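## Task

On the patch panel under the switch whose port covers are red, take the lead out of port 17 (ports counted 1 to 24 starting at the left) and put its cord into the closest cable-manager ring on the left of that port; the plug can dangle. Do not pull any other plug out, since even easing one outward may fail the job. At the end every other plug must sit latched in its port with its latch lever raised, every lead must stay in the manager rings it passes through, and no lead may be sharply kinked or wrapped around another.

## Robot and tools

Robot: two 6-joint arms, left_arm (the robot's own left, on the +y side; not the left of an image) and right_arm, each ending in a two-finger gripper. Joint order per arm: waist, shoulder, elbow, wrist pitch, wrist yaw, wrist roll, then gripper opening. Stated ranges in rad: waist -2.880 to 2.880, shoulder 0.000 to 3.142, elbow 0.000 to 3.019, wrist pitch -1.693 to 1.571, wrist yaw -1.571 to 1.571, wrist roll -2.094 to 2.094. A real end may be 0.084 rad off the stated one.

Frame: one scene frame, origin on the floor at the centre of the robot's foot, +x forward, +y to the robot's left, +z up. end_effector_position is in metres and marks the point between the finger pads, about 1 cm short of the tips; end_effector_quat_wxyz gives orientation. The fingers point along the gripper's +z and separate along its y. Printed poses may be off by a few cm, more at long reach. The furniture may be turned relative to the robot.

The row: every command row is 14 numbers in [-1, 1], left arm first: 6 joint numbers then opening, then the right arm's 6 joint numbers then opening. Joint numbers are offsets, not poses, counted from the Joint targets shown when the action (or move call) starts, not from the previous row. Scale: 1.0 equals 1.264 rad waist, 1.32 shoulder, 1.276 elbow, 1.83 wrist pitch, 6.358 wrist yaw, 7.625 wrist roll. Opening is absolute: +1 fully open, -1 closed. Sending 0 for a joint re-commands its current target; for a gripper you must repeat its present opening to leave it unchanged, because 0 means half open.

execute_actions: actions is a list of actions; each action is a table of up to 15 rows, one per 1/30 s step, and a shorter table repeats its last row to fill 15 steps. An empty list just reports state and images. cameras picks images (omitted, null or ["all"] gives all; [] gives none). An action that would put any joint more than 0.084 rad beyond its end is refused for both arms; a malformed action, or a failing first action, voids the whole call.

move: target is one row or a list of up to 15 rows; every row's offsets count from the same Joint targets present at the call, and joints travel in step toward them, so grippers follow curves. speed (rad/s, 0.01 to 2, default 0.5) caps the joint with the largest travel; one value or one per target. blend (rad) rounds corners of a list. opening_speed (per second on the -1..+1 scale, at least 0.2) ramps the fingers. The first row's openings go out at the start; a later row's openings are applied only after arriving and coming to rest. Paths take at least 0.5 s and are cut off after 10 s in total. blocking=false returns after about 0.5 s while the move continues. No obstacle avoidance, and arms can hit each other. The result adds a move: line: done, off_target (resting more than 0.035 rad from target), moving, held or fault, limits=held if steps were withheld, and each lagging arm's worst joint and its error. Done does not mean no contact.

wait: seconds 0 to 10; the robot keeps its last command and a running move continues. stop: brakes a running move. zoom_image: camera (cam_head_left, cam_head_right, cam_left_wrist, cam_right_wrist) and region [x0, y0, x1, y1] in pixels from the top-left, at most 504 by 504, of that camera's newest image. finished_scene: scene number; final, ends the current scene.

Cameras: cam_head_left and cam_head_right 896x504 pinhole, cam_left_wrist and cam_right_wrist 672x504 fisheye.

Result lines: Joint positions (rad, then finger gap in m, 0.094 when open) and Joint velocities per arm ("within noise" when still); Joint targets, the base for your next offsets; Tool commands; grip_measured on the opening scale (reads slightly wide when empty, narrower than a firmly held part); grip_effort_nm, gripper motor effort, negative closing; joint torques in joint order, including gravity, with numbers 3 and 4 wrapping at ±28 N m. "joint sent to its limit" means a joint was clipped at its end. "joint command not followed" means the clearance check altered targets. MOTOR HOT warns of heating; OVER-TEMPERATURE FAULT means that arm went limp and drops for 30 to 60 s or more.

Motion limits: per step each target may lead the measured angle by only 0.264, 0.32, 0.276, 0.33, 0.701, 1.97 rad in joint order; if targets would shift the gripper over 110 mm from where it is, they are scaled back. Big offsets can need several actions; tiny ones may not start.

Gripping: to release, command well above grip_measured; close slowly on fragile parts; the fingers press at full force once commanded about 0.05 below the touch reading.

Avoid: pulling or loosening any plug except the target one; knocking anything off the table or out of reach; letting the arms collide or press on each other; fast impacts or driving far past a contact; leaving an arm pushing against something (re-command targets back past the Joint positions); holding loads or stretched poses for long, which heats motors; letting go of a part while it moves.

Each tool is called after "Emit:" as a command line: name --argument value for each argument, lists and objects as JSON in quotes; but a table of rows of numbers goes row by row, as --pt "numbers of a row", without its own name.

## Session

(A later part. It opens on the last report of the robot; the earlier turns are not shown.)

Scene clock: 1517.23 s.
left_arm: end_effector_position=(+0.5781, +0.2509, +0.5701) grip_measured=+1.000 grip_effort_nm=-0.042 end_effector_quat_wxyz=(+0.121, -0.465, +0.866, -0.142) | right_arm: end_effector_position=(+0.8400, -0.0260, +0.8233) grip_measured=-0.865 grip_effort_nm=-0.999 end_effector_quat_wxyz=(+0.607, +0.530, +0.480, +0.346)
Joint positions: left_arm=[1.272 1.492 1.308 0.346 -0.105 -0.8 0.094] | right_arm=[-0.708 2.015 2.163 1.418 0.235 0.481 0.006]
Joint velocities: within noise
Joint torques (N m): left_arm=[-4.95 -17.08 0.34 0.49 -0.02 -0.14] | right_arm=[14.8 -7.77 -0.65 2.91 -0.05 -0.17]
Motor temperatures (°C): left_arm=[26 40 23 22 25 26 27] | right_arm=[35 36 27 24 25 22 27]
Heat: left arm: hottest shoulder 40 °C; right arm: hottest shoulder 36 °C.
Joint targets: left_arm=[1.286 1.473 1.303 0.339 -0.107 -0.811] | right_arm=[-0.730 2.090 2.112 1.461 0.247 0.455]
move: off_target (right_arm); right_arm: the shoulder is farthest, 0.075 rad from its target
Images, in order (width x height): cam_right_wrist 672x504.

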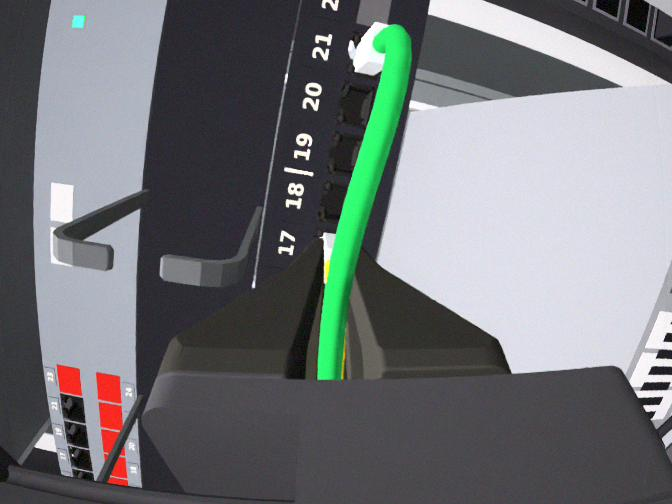

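Emit:
move --pt "0 0 0 0 0 0 1 0 -0.0076 0.05 -0.012 0 0 -0.55" --pt "0 0 0 0 0 0 1 0 -0.0076 0.1434 -0.0344 0 0.0315 -0.55" --speed 0.12 --cameras '["cam_right_wrist","cam_head_right"]'

Emit:
zoom_image --camera "cam_right_wrist" --region '[220, 160, 440, 380]'

Emit:
zoom_image --camera "cam_head_right" --region '[420, 230, 520, 290]'

Scene clock: 1550.60 s.
left_arm: end_effector_position=(+0.5781, +0.2509, +0.5701) grip_measured=+1.000 grip_effort_nm=-0.037 end_effector_quat_wxyz=(+0.121, -0.465, +0.866, -0.142) | right_arm: end_effector_position=(+0.8360, -0.0135, +0.8120) grip_measured=-0.551 grip_effort_nm=0.076 end_effector_quat_wxyz=(+0.575, +0.575, +0.419, +0.403)
Joint positions: left_arm=[1.272 1.492 1.308 0.346 -0.105 -0.8 0.094] | right_arm=[-0.708 2.082 2.252 1.412 0.236 0.676 0.021]
Joint velocities: within noise
Joint torques (N m): left_arm=[-4.89 -16.97 0.35 0.49 -0.03 -0.13] | right_arm=[15.33 -14.04 7.13 0.5 -0.08 0.29]
Motor temperatures (°C): left_arm=[26 41 23 22 25 26 26] | right_arm=[35 35 27 23 25 22 27]
Heat: left arm: hottest shoulder 41 °C; right arm: hottest waist 35 °C.
Joint targets: left_arm=[1.286 1.473 1.303 0.339 -0.107 -0.811] | right_arm=[-0.730 2.080 2.295 1.398 0.247 0.695]
move: off_target (right_arm); right_arm: the elbow is farthest, 0.043 rad from its target
Images, in order (width x height): cam_head_right 896x504, cam_right_wrist 672x504.

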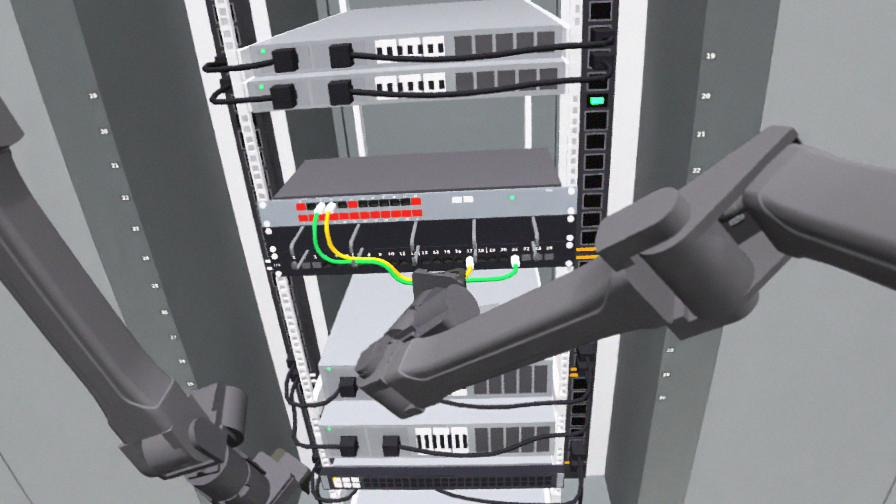

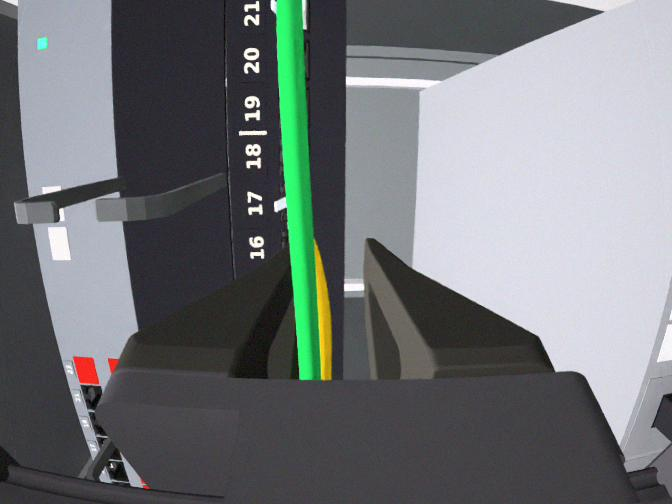

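Scaled by 2.291 from the camera's 672x504 image, which has a finer 960x720 frame.

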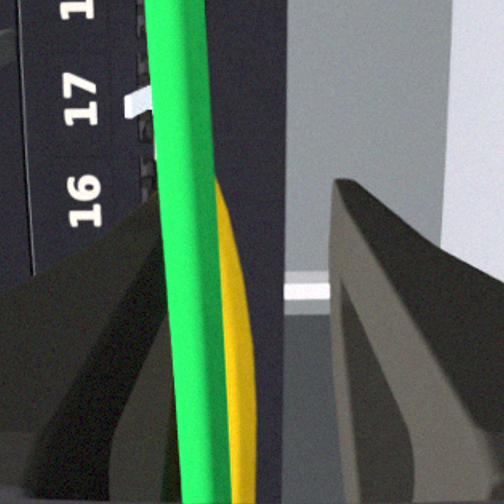

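Scaled by 5.040 from the camera's 896x504 image, which has a finer 1280x720 frame.

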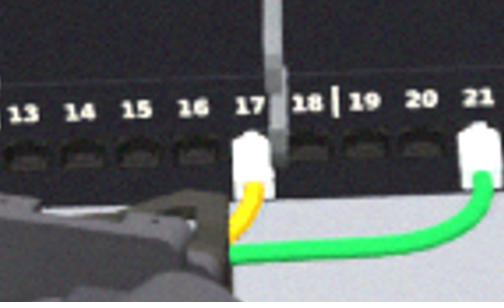

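Emit:
move --target '[0,0,0,0,0,0,1,0.0522,0.0455,0.0509,0.0503,0.0091,-0.018,-0.5]' --speed 0.12 --cameras '["cam_right_wrist","cam_head_right"]'

Emit:
zoom_image --camera "cam_right_wrist" --region '[220, 160, 440, 380]'

Scene clock: 1581.10 s.
left_arm: end_effector_position=(+0.5781, +0.2509, +0.5701) grip_measured=+1.000 grip_effort_nm=-0.037 end_effector_quat_wxyz=(+0.121, -0.465, +0.866, -0.142) | right_arm: end_effector_position=(+0.8331, -0.0239, +0.8219) grip_measured=-0.501 grip_effort_nm=0.090 end_effector_quat_wxyz=(+0.610, +0.585, +0.402, +0.352)
Joint positions: left_arm=[1.272 1.492 1.308 0.346 -0.105 -0.8 0.094] | right_arm=[-0.69 2.122 2.332 1.474 0.302 0.573 0.023]
Joint velocities: within noise
Joint torques (N m): left_arm=[-4.95 -16.97 0.35 0.54 -0.03 -0.14] | right_arm=[19.66 -12.04 5.93 1.7 -0.4 -0.05]
Motor temperatures (°C): left_arm=[26 41 23 22 25 26 26] | right_arm=[35 37 29 23 25 22 25]
Heat: left arm: hottest shoulder 41 °C; right arm: hottest shoulder 37 °C.
Joint targets: left_arm=[1.286 1.473 1.303 0.339 -0.107 -0.811] | right_arm=[-0.664 2.140 2.360 1.491 0.305 0.558]
move: done
Images, in order (width x height): cam_head_right 896x504, cam_right_wrist 672x504.

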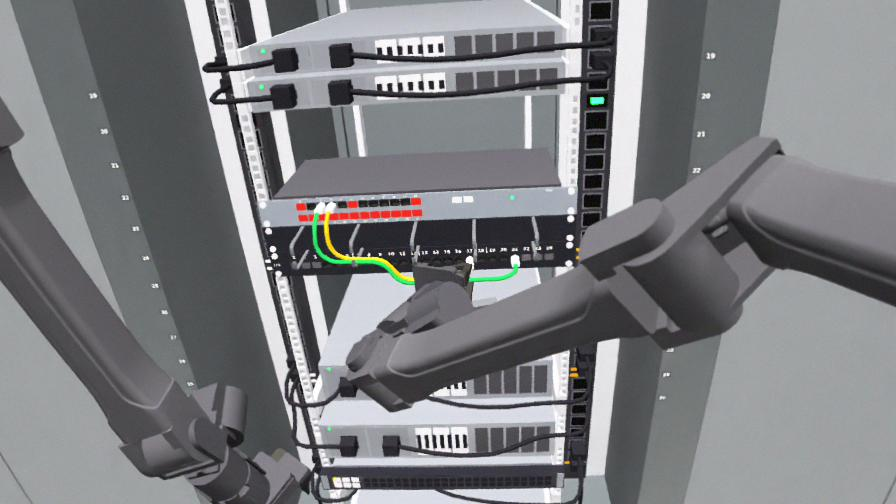

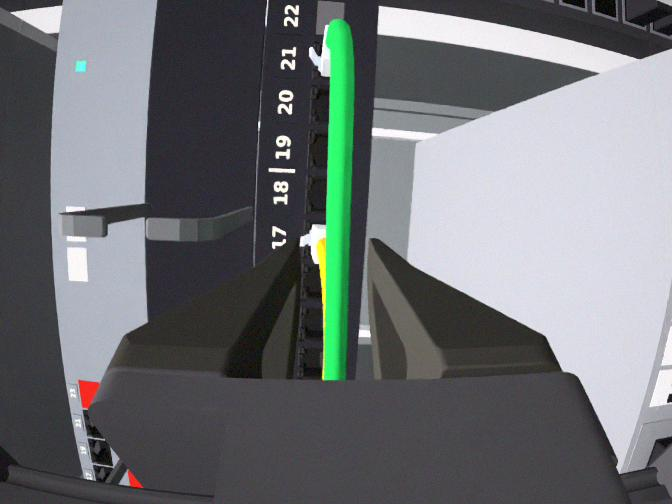

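Scaled by 2.291 from the camera's 672x504 image, which has a finer 960x720 frame.

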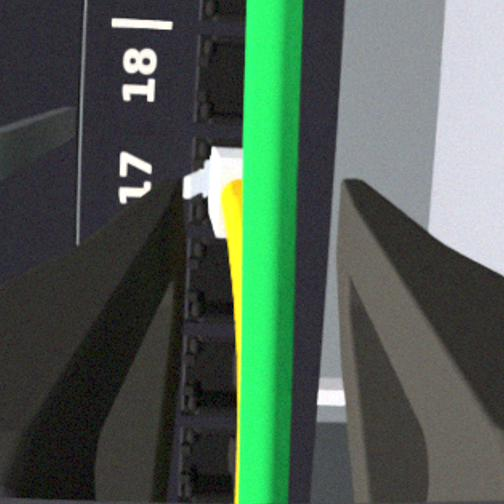

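Emit:
move --target '[0,0,0,0,0,0,1,0.0024,0.0053,0.0462,-0.0421,-0.0003,0,-0.25]' --speed 0.1 --cameras '["cam_right_wrist","cam_head_right"]'

Emit:
zoom_image --camera "cam_right_wrist" --region '[220, 160, 440, 380]'

Scene clock: 1600.27 s.
left_arm: end_effector_position=(+0.5781, +0.2509, +0.5701) grip_measured=+1.000 grip_effort_nm=-0.042 end_effector_quat_wxyz=(+0.121, -0.465, +0.866, -0.142) | right_arm: end_effector_position=(+0.8498, -0.0289, +0.8277) grip_measured=-0.251 grip_effort_nm=0.110 end_effector_quat_wxyz=(+0.610, +0.585, +0.402, +0.352)
Joint positions: left_arm=[1.272 1.492 1.308 0.346 -0.105 -0.8 0.094] | right_arm=[-0.689 2.126 2.388 1.424 0.302 0.571 0.035]
Joint velocities: within noise
Joint torques (N m): left_arm=[-4.95 -17.2 0.34 0.5 -0.01 -0.14] | right_arm=[19.72 -12.16 6.58 0.54 -0.49 -0.04]
Motor temperatures (°C): left_arm=[26 41 23 22 25 26 26] | right_arm=[36 36 29 23 25 22 25]
Heat: left arm: hottest shoulder 41 °C; right arm: hottest waist 36 °C.
Joint targets: left_arm=[1.286 1.473 1.303 0.339 -0.107 -0.811] | right_arm=[-0.661 2.147 2.419 1.413 0.303 0.558]
move: done
Images, in order (width x height): cam_head_right 896x504, cam_right_wrist 672x504.

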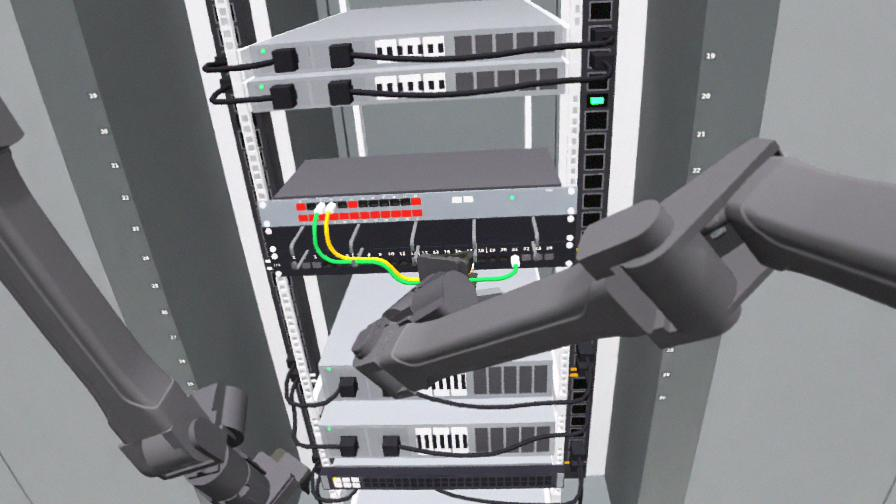

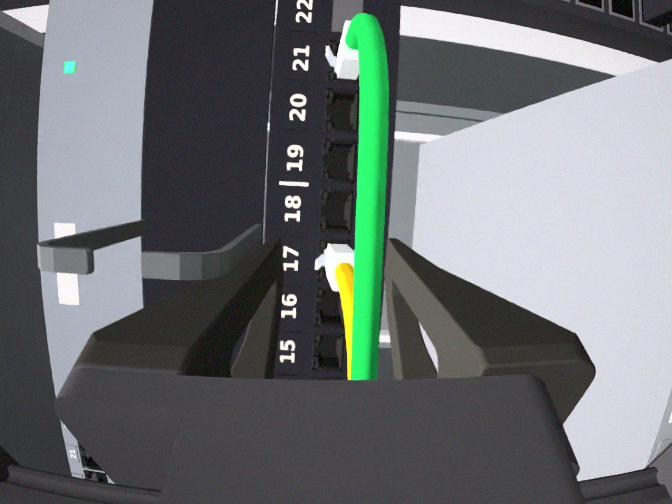

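Scaled by 2.291 from the camera's 672x504 image, which has a finer 960x720 frame.

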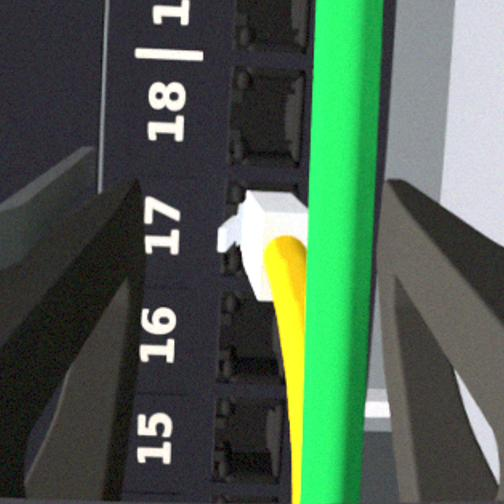

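Emit:
move --target '[0,0,0,0,0,0,1,0,0,0,0,0,0,-1]' --opening_speed 0.3 --cameras '["cam_right_wrist"]'

Emit:
zoom_image --camera "cam_right_wrist" --region '[220, 160, 440, 380]'

Scene clock: 1608.77 s.
left_arm: end_effector_position=(+0.5781, +0.2509, +0.5701) grip_measured=+1.000 grip_effort_nm=-0.037 end_effector_quat_wxyz=(+0.121, -0.465, +0.866, -0.142) | right_arm: end_effector_position=(+0.8496, -0.0283, +0.8265) grip_measured=-0.864 grip_effort_nm=-0.994 end_effector_quat_wxyz=(+0.609, +0.586, +0.403, +0.351)
Joint positions: left_arm=[1.272 1.492 1.308 0.346 -0.105 -0.8 0.094] | right_arm=[-0.689 2.127 2.388 1.421 0.305 0.572 0.006]
Joint velocities: within noise
Joint torques (N m): left_arm=[-4.95 -16.97 0.32 0.53 -0.02 -0.13] | right_arm=[19.84 -12.1 6.5 0.69 -0.62 -0.05]
Motor temperatures (°C): left_arm=[26 41 23 22 25 26 26] | right_arm=[36 36 29 23 25 22 25]
Heat: left arm: hottest shoulder 41 °C; right arm: hottest waist 36 °C.
Joint targets: left_arm=[1.286 1.473 1.303 0.339 -0.107 -0.811] | right_arm=[-0.661 2.147 2.419 1.413 0.303 0.558]
move: done
Images, in order (width x height): cam_right_wrist 672x504.

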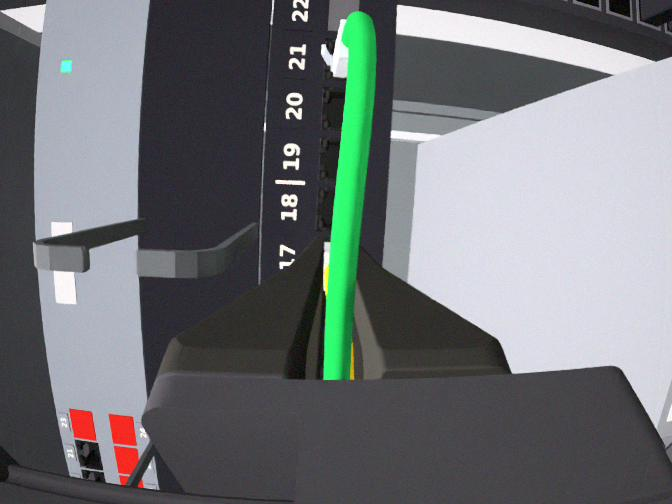

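Scaled by 2.291 from the camera's 672x504 image, which has a finer 960x720 frame.

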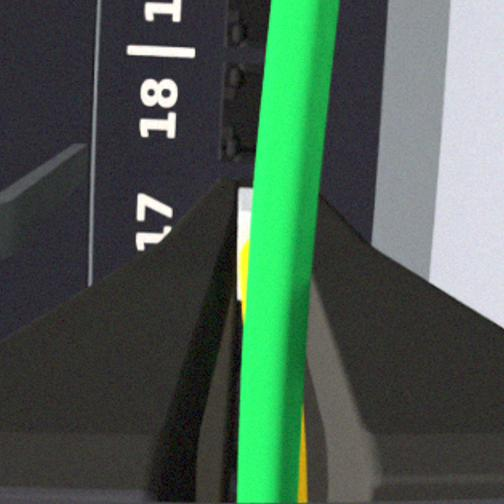

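Emit:
move --target '[0,0,0,0,0,0,1,0,0.0417,-0.0282,0.0131,0,0,-1]' --speed 0.08 --cameras '[]'

Scene clock: 1627.70 s.
left_arm: end_effector_position=(+0.5781, +0.2509, +0.5701) grip_measured=+1.000 grip_effort_nm=-0.037 end_effector_quat_wxyz=(+0.121, -0.465, +0.866, -0.142) | right_arm: end_effector_position=(+0.8481, -0.0263, +0.8252) grip_measured=-0.864 grip_effort_nm=-0.999 end_effector_quat_wxyz=(+0.608, +0.585, +0.404, +0.352)
Joint positions: left_arm=[1.272 1.492 1.308 0.346 -0.105 -0.8 0.094] | right_arm=[-0.689 2.131 2.388 1.422 0.303 0.572 0.006]
Joint velocities: within noise
Joint torques (N m): left_arm=[-4.95 -16.97 0.38 0.5 -0.04 -0.14] | right_arm=[19.84 -7.94 3.56 1.7 -0.53 -0.05]
Motor temperatures (°C): left_arm=[26 41 23 22 25 26 26] | right_arm=[37 37 29 23 25 22 26]
Heat: left arm: hottest shoulder 41 °C; right arm: hottest waist 37 °C.
Joint targets: left_arm=[1.286 1.473 1.303 0.339 -0.107 -0.811] | right_arm=[-0.661 2.202 2.383 1.437 0.303 0.558]
move: off_target (right_arm); right_arm: the shoulder is farthest, 0.071 rad from its target
No camera images: "cameras" was empty.

Emit:
move --target '[0,0,0,0,0,0,1,0,0.0303,-0.02,0.0087,0,0,-1]' --speed 0.08 --cameras '["cam_right_wrist"]'

Scene clock: 1633.30 s.
left_arm: end_effector_position=(+0.5781, +0.2509, +0.5701) grip_measured=+1.000 grip_effort_nm=-0.037 end_effector_quat_wxyz=(+0.121, -0.465, +0.866, -0.142) | right_arm: end_effector_position=(+0.8458, -0.0236, +0.8232) grip_measured=-0.865 grip_effort_nm=-0.994 end_effector_quat_wxyz=(+0.608, +0.585, +0.405, +0.353)
Joint positions: left_arm=[1.272 1.492 1.308 0.346 -0.105 -0.8 0.094] | right_arm=[-0.689 2.138 2.392 1.424 0.301 0.572 0.006]
Joint velocities: within noise
Joint torques (N m): left_arm=[-5.19 -17.03 0.31 0.53 -0.02 -0.14] | right_arm=[19.78 -5.6 1.16 2.25 -0.47 -0.07]
Motor temperatures (°C): left_arm=[26 41 23 22 25 26 26] | right_arm=[37 36 29 23 25 22 26]
Heat: left arm: hottest shoulder 41 °C; right arm: hottest waist 37 °C.
Joint targets: left_arm=[1.286 1.473 1.303 0.339 -0.107 -0.811] | right_arm=[-0.661 2.242 2.358 1.454 0.303 0.558]
move: off_target (right_arm); right_arm: the shoulder is farthest, 0.104 rad from its target
Images, in order (width x height): cam_right_wrist 672x504.

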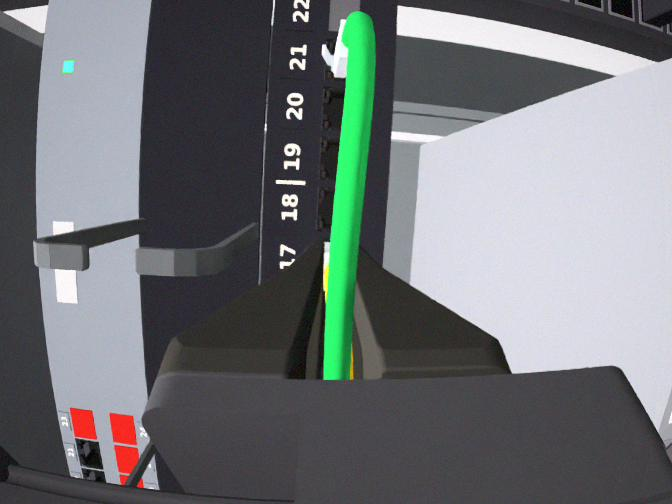

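Emit:
move --target '[0,0,0,0,0,0,1,0,0.0303,-0.02,0.0087,0,0,-1]' --speed 0.08 --cameras '[]'

Emit:
move --target '[0,0,0,0,0,0,1,0,0.0303,-0.02,0.0087,0,0,-1]' --speed 0.08 --cameras '["cam_right_wrist","cam_head_right"]'

Scene clock: 1641.63 s.
left_arm: end_effector_position=(+0.5781, +0.2509, +0.5701) grip_measured=+1.000 grip_effort_nm=-0.037 end_effector_quat_wxyz=(+0.121, -0.465, +0.866, -0.142) | right_arm: end_effector_position=(+0.8458, -0.0236, +0.8233) grip_measured=-0.865 grip_effort_nm=-0.999 end_effector_quat_wxyz=(+0.608, +0.584, +0.405, +0.353)
Joint positions: left_arm=[1.272 1.492 1.308 0.346 -0.105 -0.8 0.094] | right_arm=[-0.689 2.138 2.392 1.424 0.301 0.572 0.006]
Joint velocities: within noise
Joint torques (N m): left_arm=[-4.95 -17.03 0.36 0.54 -0.03 -0.14] | right_arm=[19.08 -4.84 0.24 2.39 -0.48 -0.02]
Motor temperatures (°C): left_arm=[26 41 23 22 25 26 26] | right_arm=[37 36 28 23 25 22 26]
Heat: left arm: hottest shoulder 41 °C; right arm: hottest waist 37 °C.
Joint targets: left_arm=[1.286 1.473 1.303 0.339 -0.107 -0.811] | right_arm=[-0.668 2.246 2.347 1.458 0.302 0.561]
move: off_target (right_arm); right_arm: the shoulder is farthest, 0.144 rad from its target
No camera images: "cameras" was empty.

Scene clock: 1642.37 s.
left_arm: end_effector_position=(+0.5781, +0.2509, +0.5701) grip_measured=+1.000 grip_effort_nm=-0.037 end_effector_quat_wxyz=(+0.121, -0.465, +0.866, -0.142) | right_arm: end_effector_position=(+0.8458, -0.0236, +0.8233) grip_measured=-0.865 grip_effort_nm=-0.994 end_effector_quat_wxyz=(+0.608, +0.585, +0.404, +0.353)
Joint positions: left_arm=[1.272 1.492 1.308 0.346 -0.105 -0.8 0.094] | right_arm=[-0.689 2.138 2.392 1.424 0.301 0.574 0.006]
Joint velocities: within noise
Joint torques (N m): left_arm=[-4.95 -17.03 0.35 0.5 -0.04 -0.14] | right_arm=[18.96 -5.07 -0.16 2.44 -0.48 -0.01]
Motor temperatures (°C): left_arm=[26 41 23 22 25 26 26] | right_arm=[37 36 28 23 25 22 26]
Heat: left arm: hottest shoulder 41 °C; right arm: hottest waist 37 °C.
Joint targets: left_arm=[1.286 1.473 1.303 0.339 -0.107 -0.811] | right_arm=[-0.674 2.244 2.342 1.460 0.302 0.565]
move: off_target (right_arm); right_arm: the shoulder is farthest, 0.148 rad from its target
Images, in order (width x height): cam_head_right 896x504, cam_right_wrist 672x504.

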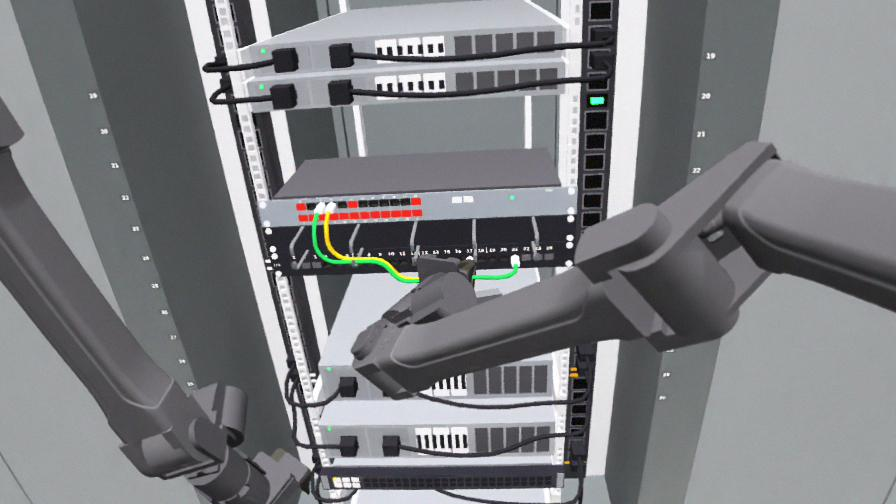

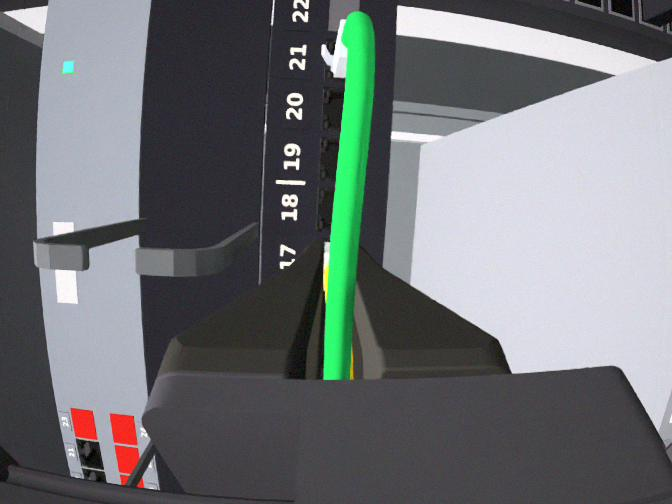

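Emit:
move --target '[0,0,0,0,0,0,1,0.0214,-0.0508,0.0423,0.0497,0.006,-0.0009,-1]' --speed 0.08 --cameras '["cam_right_wrist"]'

Scene clock: 1698.07 s.
left_arm: end_effector_position=(+0.5781, +0.2509, +0.5701) grip_measured=+1.000 grip_effort_nm=-0.037 end_effector_quat_wxyz=(+0.121, -0.465, +0.866, -0.142) | right_arm: end_effector_position=(+0.8210, -0.0233, +0.8252) grip_measured=-0.866 grip_effort_nm=-1.004 end_effector_quat_wxyz=(+0.620, +0.604, +0.366, +0.341)
Joint positions: left_arm=[1.272 1.492 1.308 0.346 -0.105 -0.8 0.094] | right_arm=[-0.676 2.172 2.399 1.534 0.338 0.572 0.006]
Joint velocities: within noise
Joint torques (N m): left_arm=[-4.95 -16.85 0.35 0.5 -0.02 -0.13] | right_arm=[20.19 -12.92 3.3 1.59 -0.45 -0.06]
Motor temperatures (°C): left_arm=[26 41 23 22 25 26 26] | right_arm=[37 34 26 23 25 22 27]
Heat: left arm: hottest shoulder 41 °C; right arm: hottest waist 37 °C.
Joint targets: left_arm=[1.286 1.473 1.303 0.339 -0.107 -0.811] | right_arm=[-0.647 2.177 2.396 1.551 0.340 0.558]
move: done
Images, in order (width x height): cam_right_wrist 672x504.

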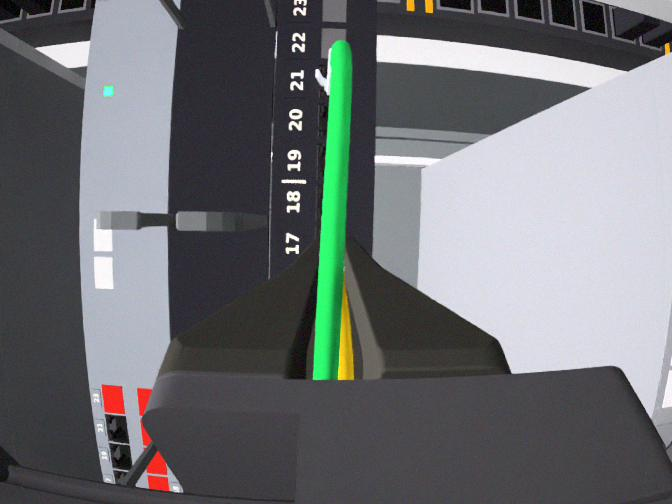

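Emit:
zoom_image --camera "cam_right_wrist" --region '[240, 180, 420, 360]'

Scaled by 2.800 from the camera's 672x504 image, which has a finer 960x720 frame.

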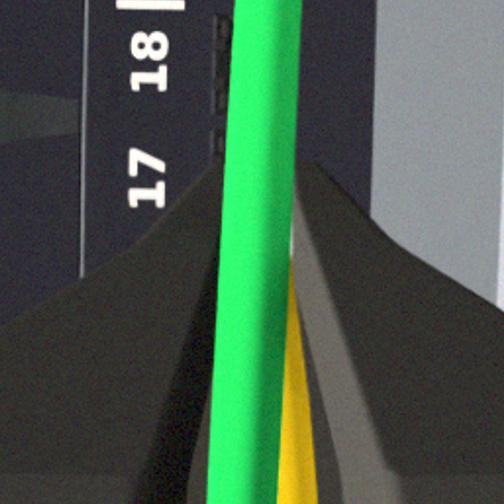

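Emit:
move --target '[0,0,0,0,0,0,1,-0.0587,-0.1654,-0.3943,-0.0727,0.0064,0.0264,-1]' --speed 0.15

Emit:
zoom_image --camera "cam_head_left" --region '[400, 200, 640, 340]'

Emit:
zoom_image --camera "cam_right_wrist" --region '[240, 140, 440, 340]'

Scene clock: 1725.67 s.
left_arm: end_effector_position=(+0.5781, +0.2509, +0.5701) grip_measured=+1.000 grip_effort_nm=-0.037 end_effector_quat_wxyz=(+0.121, -0.465, +0.866, -0.142) | right_arm: end_effector_position=(+0.7984, -0.0223, +0.8047) grip_measured=-0.866 grip_effort_nm=-0.999 end_effector_quat_wxyz=(+0.506, +0.631, +0.451, +0.379)
Joint positions: left_arm=[1.272 1.492 1.308 0.346 -0.105 -0.8 0.094] | right_arm=[-0.692 1.923 1.929 1.435 0.367 0.741 0.006]
Joint velocities: within noise
Joint torques (N m): left_arm=[-5.01 -16.85 0.36 0.54 -0.04 -0.13] | right_arm=[13.74 -10.29 -0.24 0.29 0.05 0.28]
Motor temperatures (°C): left_arm=[26 42 23 22 25 26 26] | right_arm=[38 34 26 23 25 22 27]
Heat: left arm: hottest shoulder 42 °C; right arm: hottest waist 38 °C.
Joint targets: left_arm=[1.286 1.473 1.303 0.339 -0.107 -0.811] | right_arm=[-0.721 1.958 1.893 1.417 0.381 0.760]
move: off_target (right_arm); right_arm: the elbow is farthest, 0.036 rad from its target

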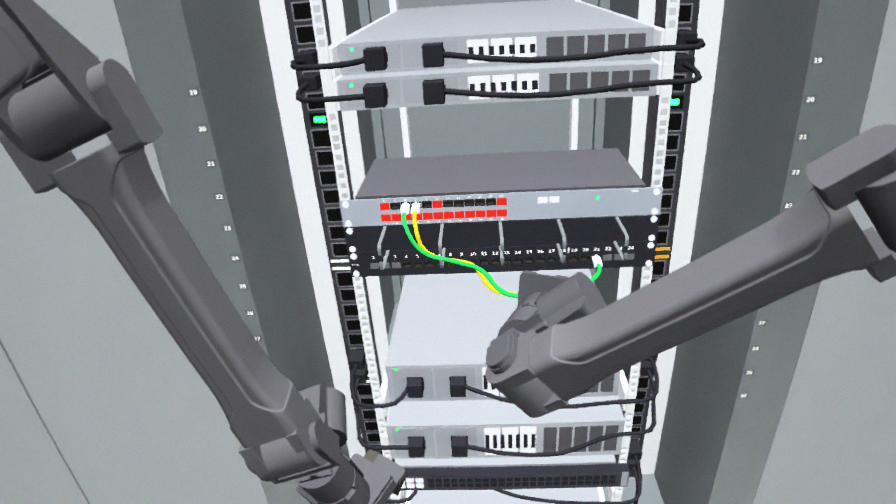

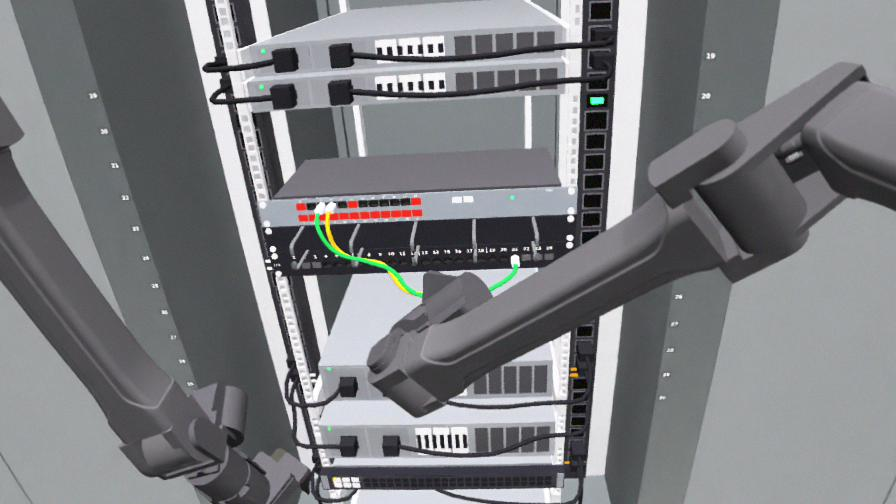

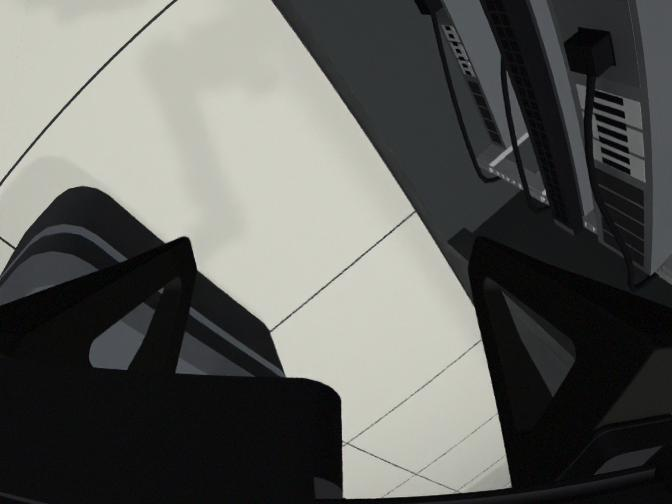

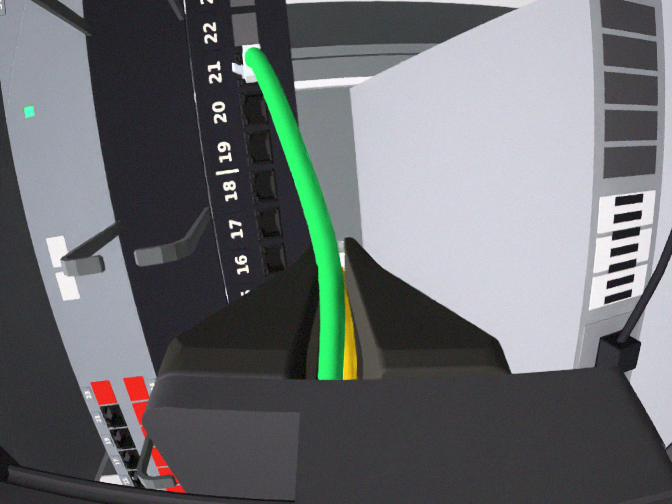

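Scaled by 2.100 from the camera's 896x504 image, which has a finer 1280x720 frame.

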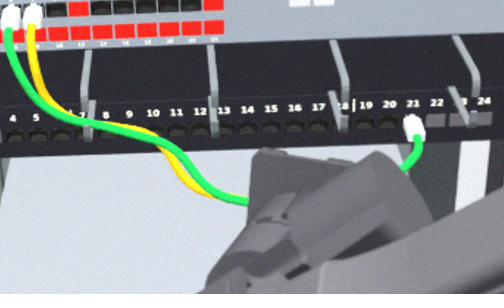

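Scaled by 2.520 from the camera's 672x504 image, which has a finer 960x720 frame.

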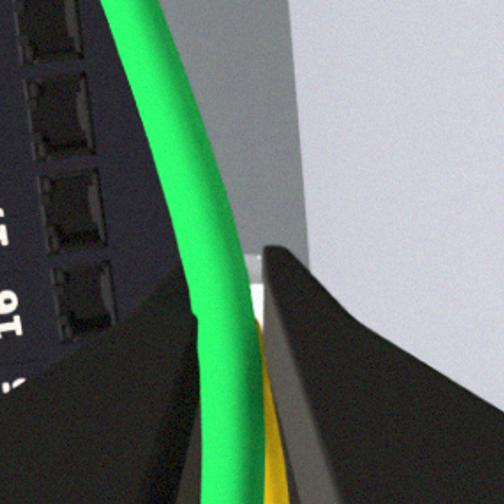

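Emit:
move --target '[-0.2983,0.0095,-0.1129,0.653,0.0068,-0.015,1,0,0,0,0,0,0,-1]' --speed 0.6

Emit:
zoom_image --camera "cam_left_wrist" --region '[200, 100, 520, 400]'

Scene clock: 1881.87 s.
left_arm: end_effector_position=(+0.6929, +0.1510, +0.8256) grip_measured=+1.000 grip_effort_nm=-0.037 end_effector_quat_wxyz=(+0.456, -0.537, +0.551, -0.448) | right_arm: end_effector_position=(+0.7985, -0.0224, +0.8048) grip_measured=-0.866 grip_effort_nm=-1.004 end_effector_quat_wxyz=(+0.505, +0.631, +0.450, +0.379)
Joint positions: left_arm=[0.923 1.492 1.165 1.519 -0.067 -0.912 0.094] | right_arm=[-0.692 1.923 1.928 1.435 0.367 0.743 0.006]
Joint velocities: within noise
Joint torques (N m): left_arm=[-11.11 -13.51 0.21 2.18 0.49 -0.1] | right_arm=[14.04 -10.23 -0.25 0.38 0.05 0.29]
Motor temperatures (°C): left_arm=[26 42 23 22 25 26 26] | right_arm=[35 35 26 23 25 21 27]
Heat: left arm: hottest shoulder 42 °C; right arm: hottest waist 35 °C.
Joint targets: left_arm=[0.909 1.485 1.159 1.534 -0.064 -0.926] | right_arm=[-0.721 1.958 1.893 1.418 0.381 0.760]
move: done

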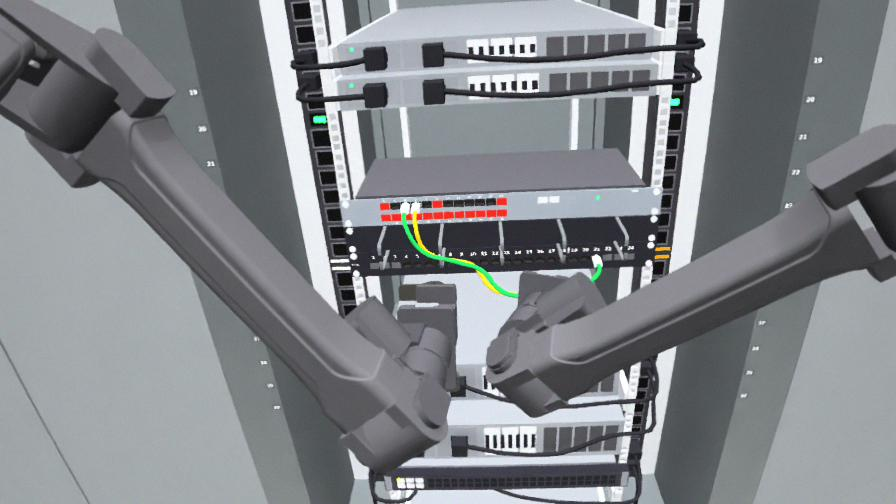

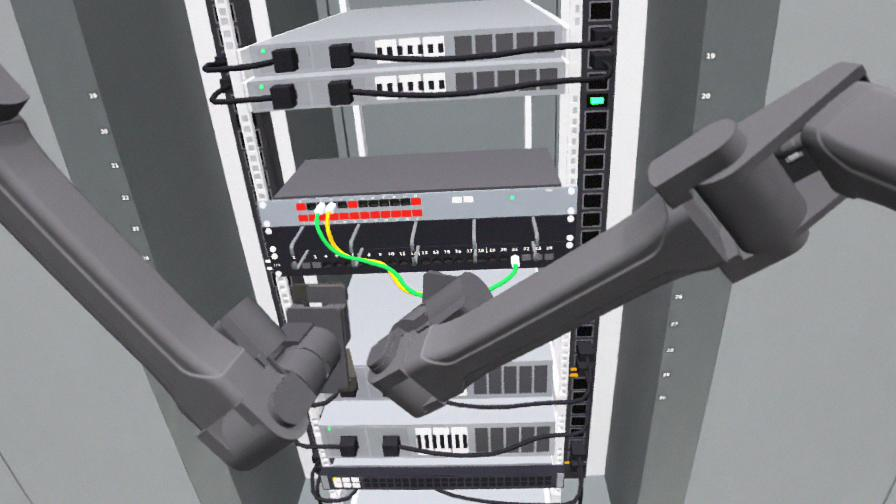

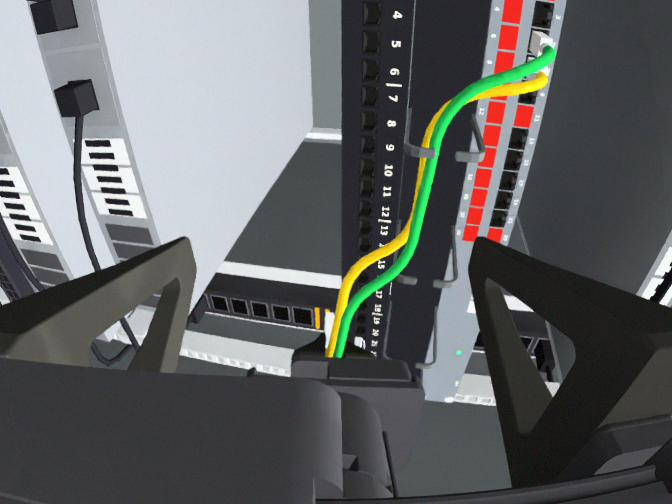

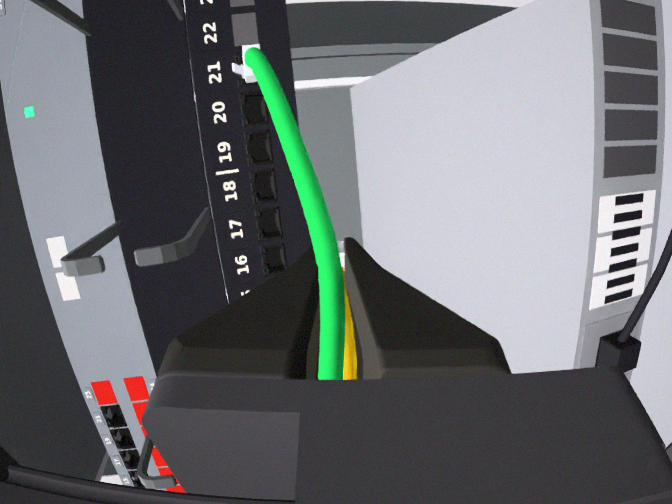

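Scaled by 1.575 from the camera's 672x504 image, which has a finer 960x720 frame.

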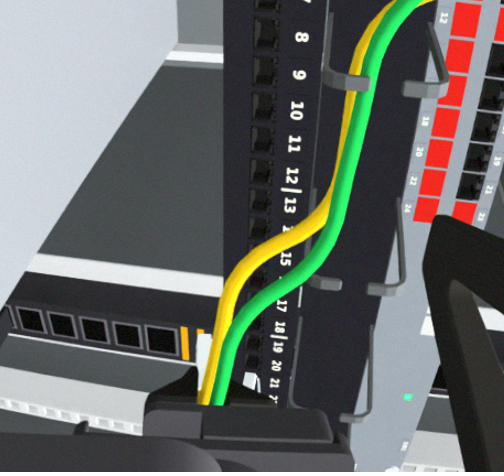

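Emit:
move --target '[0,0,0,0,0,0,1,0,0,0,0,0,0,-0.84]' --opening_speed 0.2 --cameras '["cam_left_wrist","cam_right_wrist"]'

Emit:
zoom_image --camera "cam_right_wrist" --region '[240, 180, 420, 360]'

Scene clock: 1906.70 s.
left_arm: end_effector_position=(+0.6926, +0.1511, +0.8258) grip_measured=+1.000 grip_effort_nm=-0.037 end_effector_quat_wxyz=(+0.456, -0.537, +0.550, -0.448) | right_arm: end_effector_position=(+0.7984, -0.0231, +0.8041) grip_measured=-0.837 grip_effort_nm=-0.178 end_effector_quat_wxyz=(+0.506, +0.631, +0.451, +0.378)
Joint positions: left_arm=[0.923 1.492 1.165 1.521 -0.067 -0.913 0.094] | right_arm=[-0.693 1.923 1.928 1.435 0.367 0.743 0.008]
Joint velocities: within noise
Joint torques (N m): left_arm=[-11.16 -13.33 0.2 2.04 0.49 -0.09] | right_arm=[14.1 -10.34 -0.23 0.32 0.06 0.26]
Motor temperatures (°C): left_arm=[26 41 23 22 25 26 26] | right_arm=[35 35 25 23 25 21 27]
Heat: left arm: hottest shoulder 41 °C; right arm: hottest waist 35 °C.
Joint targets: left_arm=[0.909 1.485 1.159 1.534 -0.064 -0.926] | right_arm=[-0.721 1.958 1.893 1.418 0.381 0.760]
move: done
Images, in order (width x height): cam_left_wrist 672x504, cam_right_wrist 672x504.

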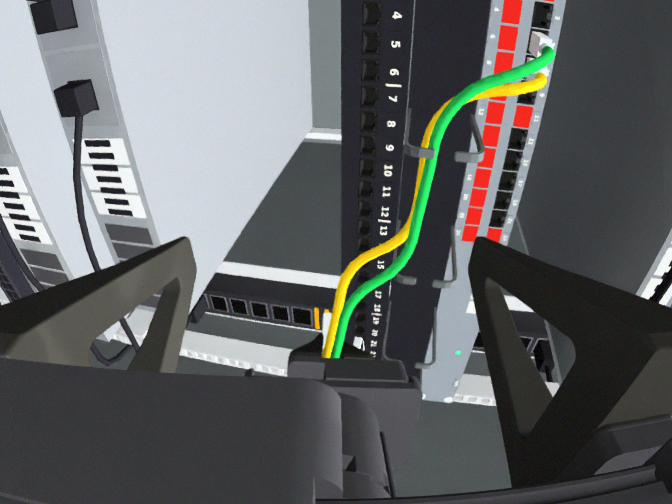

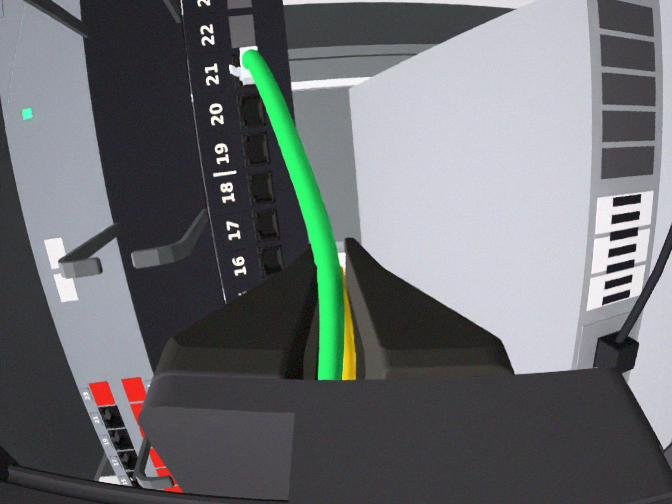

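Scaled by 2.800 from the camera's 672x504 image, which has a finer 960x720 frame.

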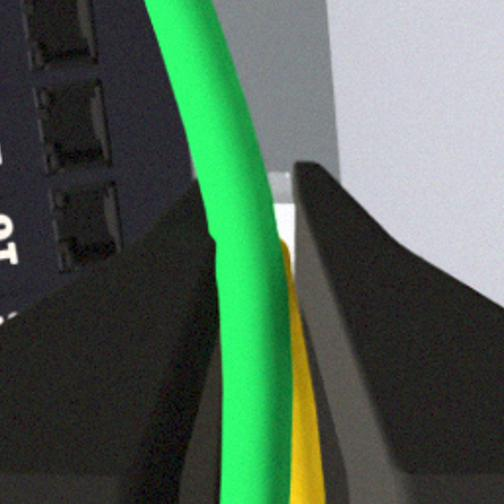

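Emit:
move --target '[0,0,0,0,0,0,1,0,0,0,0,0,0,-0.8]' --opening_speed 0.2 --cameras '["cam_left_wrist","cam_right_wrist"]'

Emit:
zoom_image --camera "cam_right_wrist" --region '[240, 180, 420, 360]'

Emit:
zoom_image --camera "cam_left_wrist" --region '[280, 200, 480, 400]'

Scene clock: 1913.97 s.
left_arm: end_effector_position=(+0.6927, +0.1512, +0.8258) grip_measured=+1.000 grip_effort_nm=-0.037 end_effector_quat_wxyz=(+0.457, -0.537, +0.550, -0.448) | right_arm: end_effector_position=(+0.7984, -0.0241, +0.8032) grip_measured=-0.801 grip_effort_nm=0.056 end_effector_quat_wxyz=(+0.506, +0.631, +0.451, +0.378)
Joint positions: left_arm=[0.923 1.492 1.165 1.521 -0.067 -0.913 0.094] | right_arm=[-0.695 1.923 1.928 1.435 0.368 0.743 0.009]
Joint velocities: within noise
Joint torques (N m): left_arm=[-10.87 -13.33 0.28 2.04 0.49 -0.07] | right_arm=[14.21 -10.11 -0.25 0.4 0.04 0.26]
Motor temperatures (°C): left_arm=[27 40 23 22 25 26 26] | right_arm=[35 35 25 23 25 21 27]
Heat: left arm: hottest shoulder 40 °C; right arm: hottest waist 35 °C.
Joint targets: left_arm=[0.909 1.485 1.159 1.534 -0.064 -0.926] | right_arm=[-0.721 1.958 1.893 1.418 0.381 0.759]
move: done
Images, in order (width x height): cam_left_wrist 672x504, cam_right_wrist 672x504.

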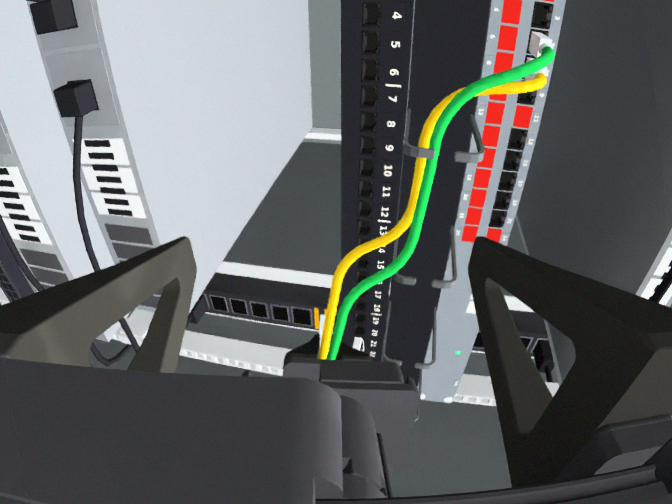

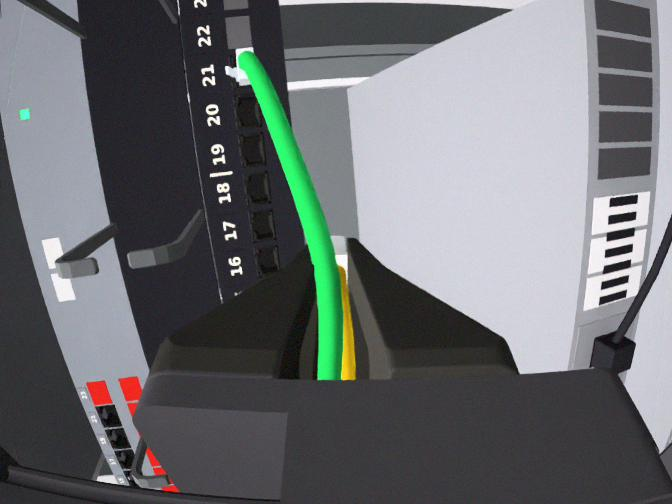

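Scaled by 2.800 from the camera's 672x504 image, which has a finer 960x720 frame.

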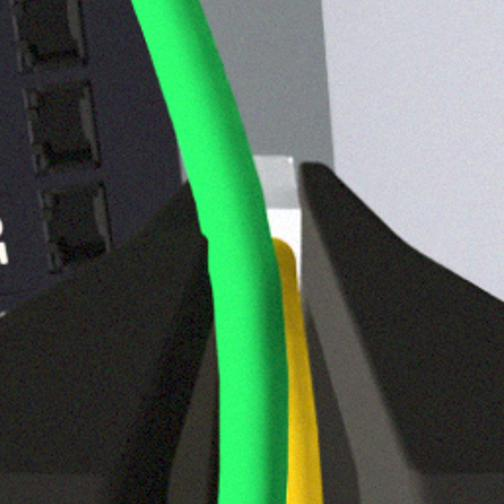

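Scaled by 2.520 from the camera's 672x504 image, which has a finer 960x720 frame.

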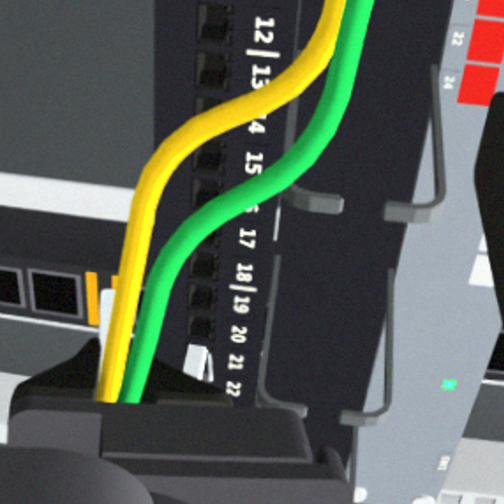

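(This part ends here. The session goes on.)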